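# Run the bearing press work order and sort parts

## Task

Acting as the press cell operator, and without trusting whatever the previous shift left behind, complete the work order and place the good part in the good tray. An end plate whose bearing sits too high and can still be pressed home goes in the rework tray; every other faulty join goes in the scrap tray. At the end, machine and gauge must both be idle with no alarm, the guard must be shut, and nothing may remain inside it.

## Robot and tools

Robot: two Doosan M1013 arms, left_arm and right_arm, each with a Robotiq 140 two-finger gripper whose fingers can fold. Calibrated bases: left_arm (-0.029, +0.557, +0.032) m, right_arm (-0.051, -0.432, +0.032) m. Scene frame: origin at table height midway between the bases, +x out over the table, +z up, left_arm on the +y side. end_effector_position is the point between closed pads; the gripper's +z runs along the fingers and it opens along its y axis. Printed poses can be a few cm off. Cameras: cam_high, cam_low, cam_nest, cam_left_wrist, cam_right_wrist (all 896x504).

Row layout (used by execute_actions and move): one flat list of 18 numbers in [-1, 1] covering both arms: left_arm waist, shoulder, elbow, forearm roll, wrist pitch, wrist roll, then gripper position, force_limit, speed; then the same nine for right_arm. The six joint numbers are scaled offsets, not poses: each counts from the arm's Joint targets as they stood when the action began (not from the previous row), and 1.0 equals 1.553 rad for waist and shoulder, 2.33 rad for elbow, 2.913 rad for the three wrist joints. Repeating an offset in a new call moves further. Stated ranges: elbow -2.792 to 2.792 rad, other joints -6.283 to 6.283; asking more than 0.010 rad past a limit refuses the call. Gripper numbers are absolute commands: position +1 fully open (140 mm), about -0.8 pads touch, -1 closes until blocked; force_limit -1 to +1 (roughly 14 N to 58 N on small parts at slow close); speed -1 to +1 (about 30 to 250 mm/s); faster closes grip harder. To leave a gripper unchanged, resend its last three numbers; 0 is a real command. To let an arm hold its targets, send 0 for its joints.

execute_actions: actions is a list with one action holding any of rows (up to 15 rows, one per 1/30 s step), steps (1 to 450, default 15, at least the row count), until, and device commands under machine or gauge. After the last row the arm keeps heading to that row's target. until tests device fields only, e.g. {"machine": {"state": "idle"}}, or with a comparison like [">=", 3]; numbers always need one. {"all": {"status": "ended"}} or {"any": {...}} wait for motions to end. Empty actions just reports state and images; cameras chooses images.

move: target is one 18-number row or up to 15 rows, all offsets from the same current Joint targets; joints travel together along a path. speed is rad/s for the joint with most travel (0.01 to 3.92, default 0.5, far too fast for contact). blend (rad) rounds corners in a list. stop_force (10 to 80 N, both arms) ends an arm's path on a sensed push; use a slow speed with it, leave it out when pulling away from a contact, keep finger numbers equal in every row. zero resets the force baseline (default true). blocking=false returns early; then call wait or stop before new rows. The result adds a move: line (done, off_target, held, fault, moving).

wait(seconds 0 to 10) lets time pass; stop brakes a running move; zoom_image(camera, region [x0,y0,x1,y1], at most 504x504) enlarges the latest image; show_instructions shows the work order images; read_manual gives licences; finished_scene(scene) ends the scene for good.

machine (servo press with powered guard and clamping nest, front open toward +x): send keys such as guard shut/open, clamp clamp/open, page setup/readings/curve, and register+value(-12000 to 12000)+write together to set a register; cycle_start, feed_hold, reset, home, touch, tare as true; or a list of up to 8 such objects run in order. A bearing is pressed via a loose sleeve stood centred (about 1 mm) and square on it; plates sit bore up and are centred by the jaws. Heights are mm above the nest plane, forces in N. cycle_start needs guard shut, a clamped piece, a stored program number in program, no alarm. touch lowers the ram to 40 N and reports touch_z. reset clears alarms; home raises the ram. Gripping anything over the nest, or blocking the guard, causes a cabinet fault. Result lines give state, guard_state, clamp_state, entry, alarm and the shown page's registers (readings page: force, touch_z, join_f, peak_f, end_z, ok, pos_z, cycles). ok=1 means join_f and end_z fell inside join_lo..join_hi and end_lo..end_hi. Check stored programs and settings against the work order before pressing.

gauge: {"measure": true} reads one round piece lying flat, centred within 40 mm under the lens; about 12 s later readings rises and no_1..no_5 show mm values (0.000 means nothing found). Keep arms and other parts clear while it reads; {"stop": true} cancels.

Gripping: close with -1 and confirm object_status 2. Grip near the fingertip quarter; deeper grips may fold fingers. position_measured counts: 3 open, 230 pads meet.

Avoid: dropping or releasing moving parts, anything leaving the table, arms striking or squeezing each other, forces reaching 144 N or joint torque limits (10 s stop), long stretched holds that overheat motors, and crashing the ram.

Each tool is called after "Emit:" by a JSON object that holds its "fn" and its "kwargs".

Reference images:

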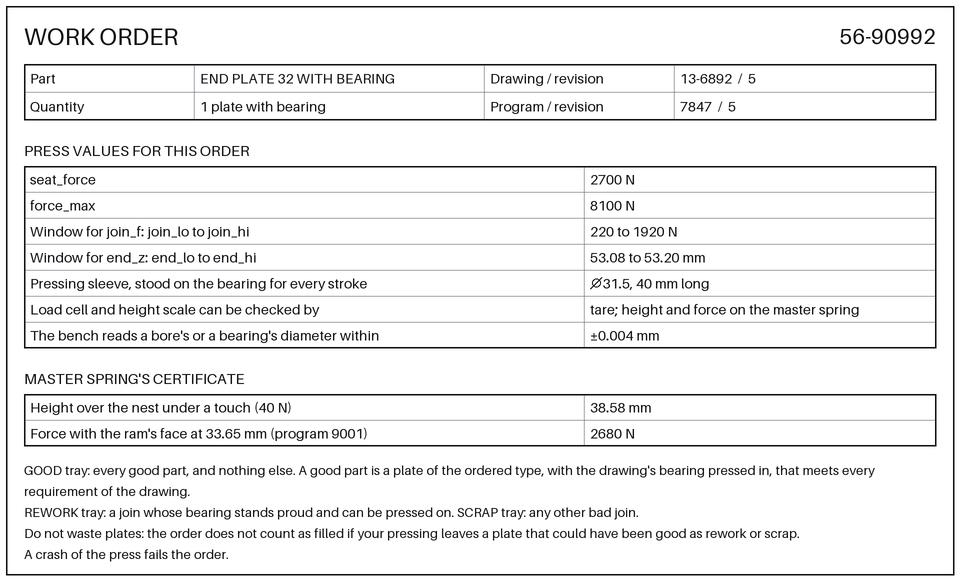

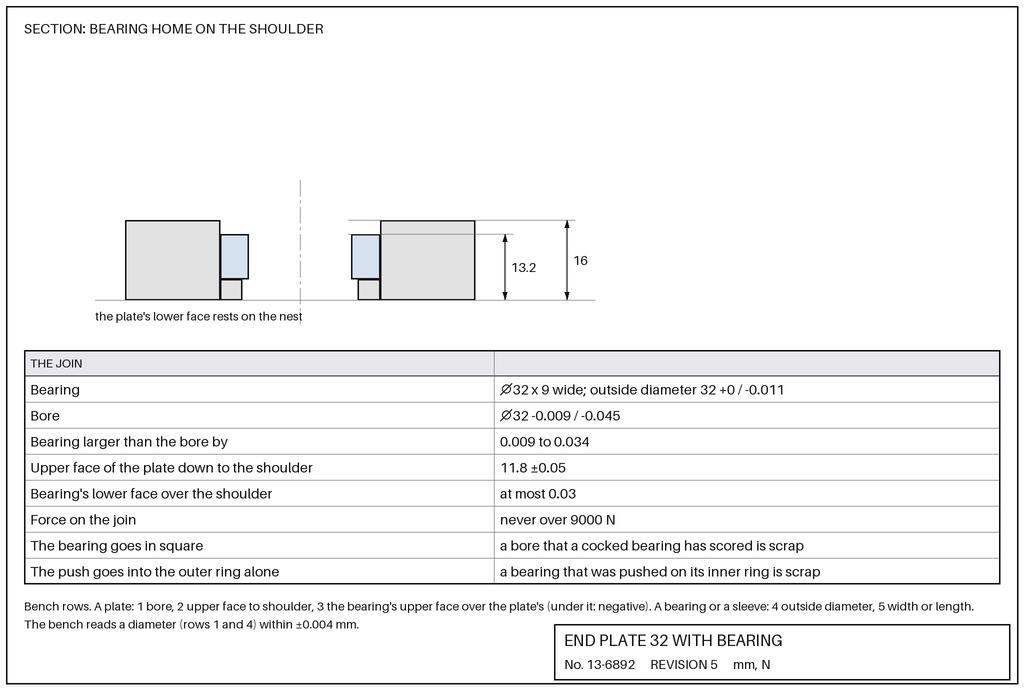

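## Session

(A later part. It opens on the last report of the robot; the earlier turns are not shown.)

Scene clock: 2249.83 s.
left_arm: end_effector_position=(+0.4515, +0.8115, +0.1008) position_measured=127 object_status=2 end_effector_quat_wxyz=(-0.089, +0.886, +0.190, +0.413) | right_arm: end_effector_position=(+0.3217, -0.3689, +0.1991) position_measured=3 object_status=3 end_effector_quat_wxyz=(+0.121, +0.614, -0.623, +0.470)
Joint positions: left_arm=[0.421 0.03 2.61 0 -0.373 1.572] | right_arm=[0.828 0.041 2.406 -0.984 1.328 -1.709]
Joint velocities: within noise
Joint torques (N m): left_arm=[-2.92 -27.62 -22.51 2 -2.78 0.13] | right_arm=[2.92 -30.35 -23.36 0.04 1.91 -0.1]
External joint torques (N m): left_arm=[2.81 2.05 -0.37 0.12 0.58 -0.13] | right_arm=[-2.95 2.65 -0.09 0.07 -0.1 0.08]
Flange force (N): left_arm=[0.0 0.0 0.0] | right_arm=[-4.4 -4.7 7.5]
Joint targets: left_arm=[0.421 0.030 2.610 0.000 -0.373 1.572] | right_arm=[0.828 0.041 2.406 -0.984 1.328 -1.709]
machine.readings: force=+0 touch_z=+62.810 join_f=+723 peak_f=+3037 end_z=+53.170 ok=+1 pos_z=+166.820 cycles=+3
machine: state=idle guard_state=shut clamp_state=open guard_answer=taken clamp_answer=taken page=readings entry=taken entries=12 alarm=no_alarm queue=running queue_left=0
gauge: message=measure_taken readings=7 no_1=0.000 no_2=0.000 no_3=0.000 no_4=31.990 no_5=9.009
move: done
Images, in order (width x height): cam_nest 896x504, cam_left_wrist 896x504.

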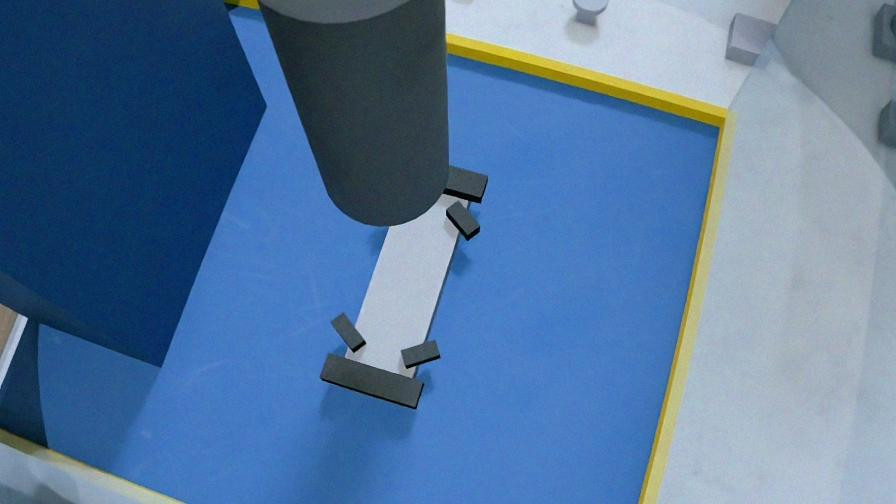

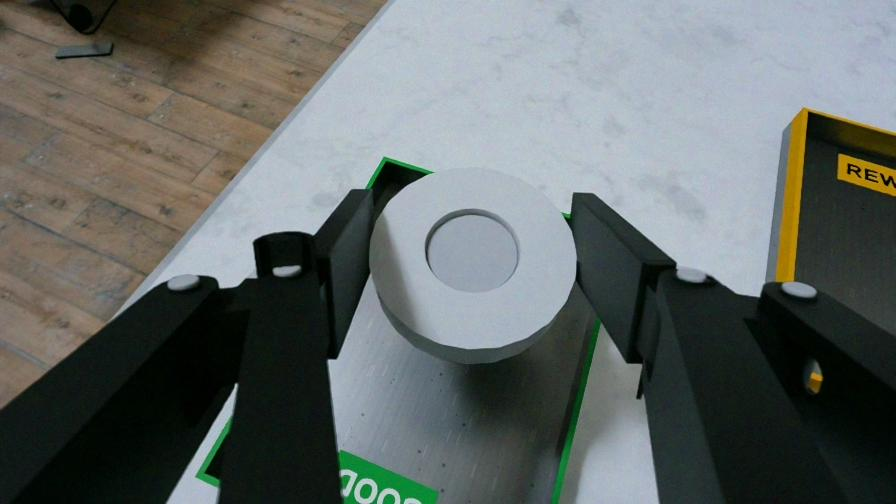

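Emit:
{"fn": "move", "kwargs": {"target": [0.0161,0.1029,0.0193,0,-0.0697,0,-1,0,-1,0,0,0,0,0,0,1,1,1], "speed": 0.12, "cameras": ["cam_left_wrist"]}}

Emit:
{"fn": "move", "kwargs": {"target": [0,0.028,0.0023,0,-0.0168,0,-1,0,-1,0,0,0,0,0,0,1,1,1], "speed": 0.02, "stop_force": 12, "cameras": ["cam_left_wrist"]}}

Scene clock: 2279.33 s.
left_arm: end_effector_position=(+0.4383, +0.8202, +0.0451) position_measured=127 object_status=2 end_effector_quat_wxyz=(-0.094, +0.884, +0.201, +0.411) | right_arm: end_effector_position=(+0.3217, -0.3689, +0.1991) position_measured=3 object_status=3 end_effector_quat_wxyz=(+0.121, +0.614, -0.623, +0.470)
Joint positions: left_arm=[0.446 0.19 2.655 0 -0.576 1.572] | right_arm=[0.828 0.041 2.406 -0.984 1.328 -1.709]
Joint velocities: within noise
Joint torques (N m): left_arm=[-2.57 -36.68 -15.34 1.11 -2.72 0.1] | right_arm=[3.5 -29.78 -23.53 0 1.89 -0.09]
External joint torques (N m): left_arm=[2.52 2.19 0.63 0.17 0.53 -0.1] | right_arm=[-3.48 2.33 0.09 0.12 -0.1 0.07]
Flange force (N): left_arm=[-3.3 -10.2 4.7] | right_arm=[-3.1 -5.0 8.5]
Joint targets: left_arm=[0.446 0.190 2.655 0.000 -0.576 1.572] | right_arm=[0.828 0.041 2.406 -0.984 1.328 -1.709]
machine.readings: force=+0 touch_z=+62.810 join_f=+723 peak_f=+3037 end_z=+53.170 ok=+1 pos_z=+166.820 cycles=+3
machine: state=idle guard_state=shut clamp_state=open guard_answer=taken clamp_answer=taken page=readings entry=taken entries=12 alarm=no_alarm queue=done queue_left=0
gauge: message=measure_taken readings=7 no_1=0.000 no_2=0.000 no_3=0.000 no_4=31.990 no_5=9.009
move: done
Images, in order (width x height): cam_left_wrist 896x504.

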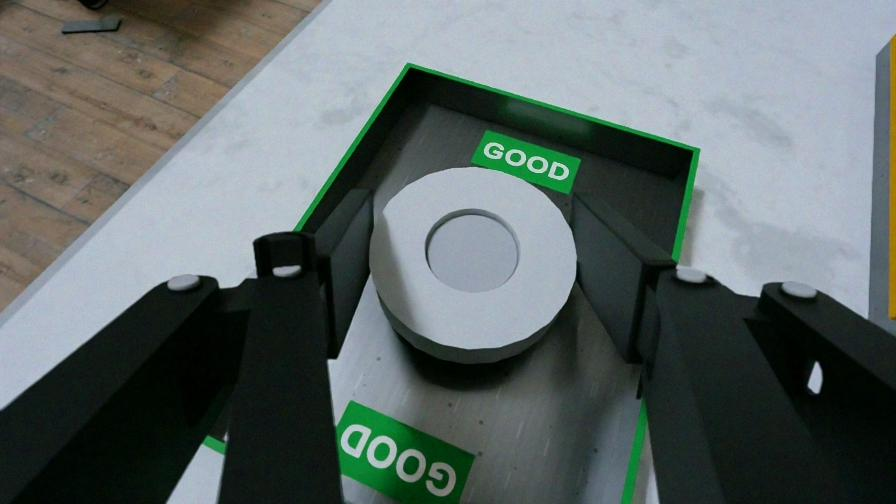

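Scene clock: 2282.40 s.
left_arm: end_effector_position=(+0.4384, +0.8203, +0.0321) position_measured=127 object_status=2 end_effector_quat_wxyz=(-0.094, +0.884, +0.201, +0.412) | right_arm: end_effector_position=(+0.3217, -0.3689, +0.1991) position_measured=3 object_status=3 end_effector_quat_wxyz=(+0.121, +0.614, -0.623, +0.470)
Joint positions: left_arm=[0.446 0.234 2.661 0 -0.624 1.572] | right_arm=[0.828 0.041 2.406 -0.984 1.328 -1.709]
Joint velocities: within noise
Joint torques (N m): left_arm=[-2.7 -39.4 -13.42 0.95 -2.74 0.1] | right_arm=[3.66 -30.08 -23.37 0.01 1.89 -0.11]
External joint torques (N m): left_arm=[2.66 2.24 0.64 0.14 0.54 -0.1] | right_arm=[-3.85 2.81 -0.1 0.1 -0.09 0.09]
Flange force (N): left_arm=[-3.6 -10.4 4.7] | right_arm=[-4.1 -5.9 9.4]
Joint targets: left_arm=[0.446 0.234 2.661 0.000 -0.624 1.572] | right_arm=[0.828 0.041 2.406 -0.984 1.328 -1.709]
machine.readings: force=+0 touch_z=+62.810 join_f=+723 peak_f=+3037 end_z=+53.170 ok=+1 pos_z=+166.820 cycles=+3
machine: state=idle guard_state=shut clamp_state=open guard_answer=taken clamp_answer=taken page=readings entry=taken entries=12 alarm=no_alarm queue=done queue_left=0
gauge: message=measure_taken readings=7 no_1=0.000 no_2=0.000 no_3=0.000 no_4=31.990 no_5=9.009
move: done
Images, in order (width x height): cam_left_wrist 896x504.

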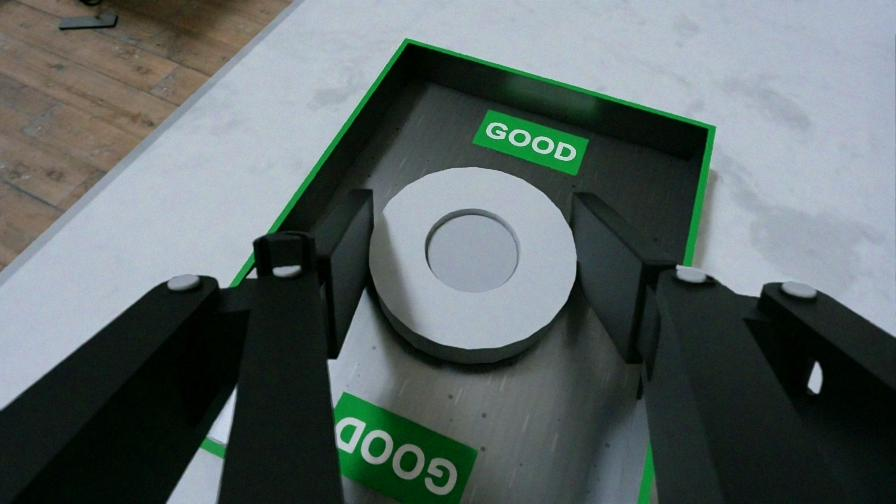

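Emit:
{"fn": "move", "kwargs": {"target": [0,0.0129,0.0011,0,-0.0077,0,-1,0,-1,0,0,0,0,0,0,1,1,1], "speed": 0.015, "stop_force": 12, "cameras": ["cam_left_wrist"]}}

Scene clock: 2289.17 s.
left_arm: end_effector_position=(+0.4386, +0.8203, +0.0308) position_measured=127 object_status=2 end_effector_quat_wxyz=(-0.094, +0.884, +0.201, +0.412) | right_arm: end_effector_position=(+0.3217, -0.3689, +0.1991) position_measured=3 object_status=3 end_effector_quat_wxyz=(+0.121, +0.614, -0.623, +0.470)
Joint positions: left_arm=[0.446 0.239 2.661 0 -0.63 1.572] | right_arm=[0.828 0.041 2.406 -0.984 1.328 -1.709]
Joint velocities: within noise
Joint torques (N m): left_arm=[-2.64 -25.19 -4.47 0.85 3.8 0.17] | right_arm=[3.12 -29.81 -23.58 0.07 1.88 -0.11]
External joint torques (N m): left_arm=[2.61 -12.03 -8.09 0.21 -6 -0.17] | right_arm=[-3.12 2.29 0.16 0.05 -0.08 0.09]
Flange force (N): left_arm=[15.3 -10.4 -14.7] | right_arm=[-3.3 -4.4 7.9]
Joint targets: left_arm=[0.446 0.239 2.661 0.000 -0.630 1.572] | right_arm=[0.828 0.041 2.406 -0.984 1.328 -1.709]
machine.readings: force=+0 touch_z=+62.810 join_f=+723 peak_f=+3037 end_z=+53.170 ok=+1 pos_z=+166.820 cycles=+3
machine: state=idle guard_state=shut clamp_state=open guard_answer=taken clamp_answer=taken page=readings entry=taken entries=12 alarm=no_alarm queue=done queue_left=0
gauge: message=measure_taken readings=7 no_1=0.000 no_2=0.000 no_3=0.000 no_4=31.990 no_5=9.009
move: contact (left_arm); left_arm: the wrist pitch is farthest, 0.016 rad from its target
Images, in order (width x height): cam_left_wrist 896x504.

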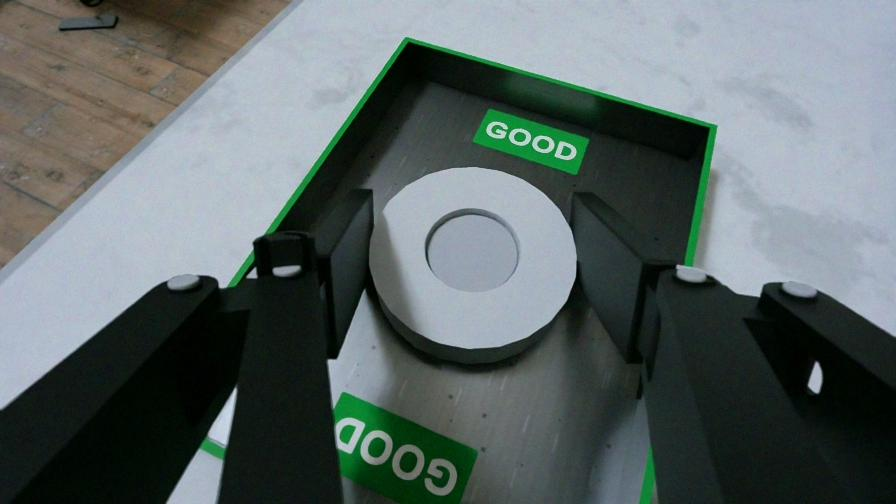

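Emit:
{"fn": "move", "kwargs": {"target": [[0,0,0,0,0,0,0.13,-1,-1,0,0,0,0,0,0,1,1,1],[0,-0.1346,-0.0219,0,0.0882,0,0.13,-1,-1,0,0,0,0,0,0,1,1,1]], "speed": [0.1,0.15], "cameras": ["cam_left_wrist","cam_high"]}}

Scene clock: 2297.30 s.
left_arm: end_effector_position=(+0.4454, +0.8236, +0.1017) position_measured=113 object_status=3 end_effector_quat_wxyz=(-0.095, +0.883, +0.201, +0.413) | right_arm: end_effector_position=(+0.3217, -0.3689, +0.1991) position_measured=3 object_status=3 end_effector_quat_wxyz=(+0.121, +0.614, -0.623, +0.470)
Joint positions: left_arm=[0.446 0.03 2.61 0 -0.373 1.572] | right_arm=[0.828 0.041 2.406 -0.984 1.328 -1.709]
Joint velocities: within noise
Joint torques (N m): left_arm=[-2.78 -26.26 -22.4 1.98 -2.33 0.13] | right_arm=[3.38 -29.99 -23.33 0.01 1.84 -0.05]
External joint torques (N m): left_arm=[2.65 0.94 -0.43 0.14 0.15 -0.13] | right_arm=[-3.55 2.83 -0.05 0.1 -0.04 0.03]
Flange force (N): left_arm=[0.0 0.0 0.0] | right_arm=[-4.2 -5.5 8.7]
Joint targets: left_arm=[0.446 0.030 2.610 0.000 -0.373 1.572] | right_arm=[0.828 0.041 2.406 -0.984 1.328 -1.709]
machine.readings: force=+0 touch_z=+62.810 join_f=+723 peak_f=+3037 end_z=+53.170 ok=+1 pos_z=+166.820 cycles=+3
machine: state=idle guard_state=shut clamp_state=open guard_answer=taken clamp_answer=taken page=readings entry=taken entries=12 alarm=no_alarm queue=done queue_left=0
gauge: message=measure_taken readings=7 no_1=0.000 no_2=0.000 no_3=0.000 no_4=31.990 no_5=9.009
move: done
Images, in order (width x height): cam_high 896x504, cam_left_wrist 896x504.

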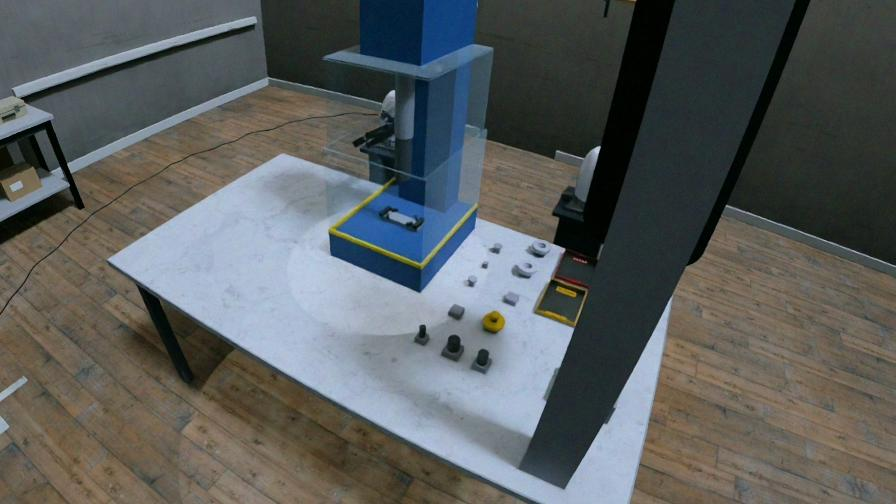

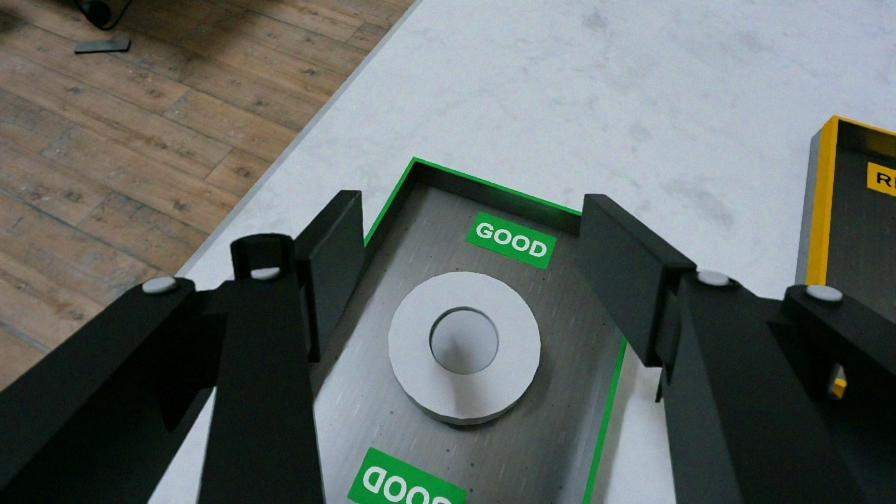

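Emit:
{"fn": "finished_scene", "kwargs": {"scene": 1}}

The scene is finished: the task was done.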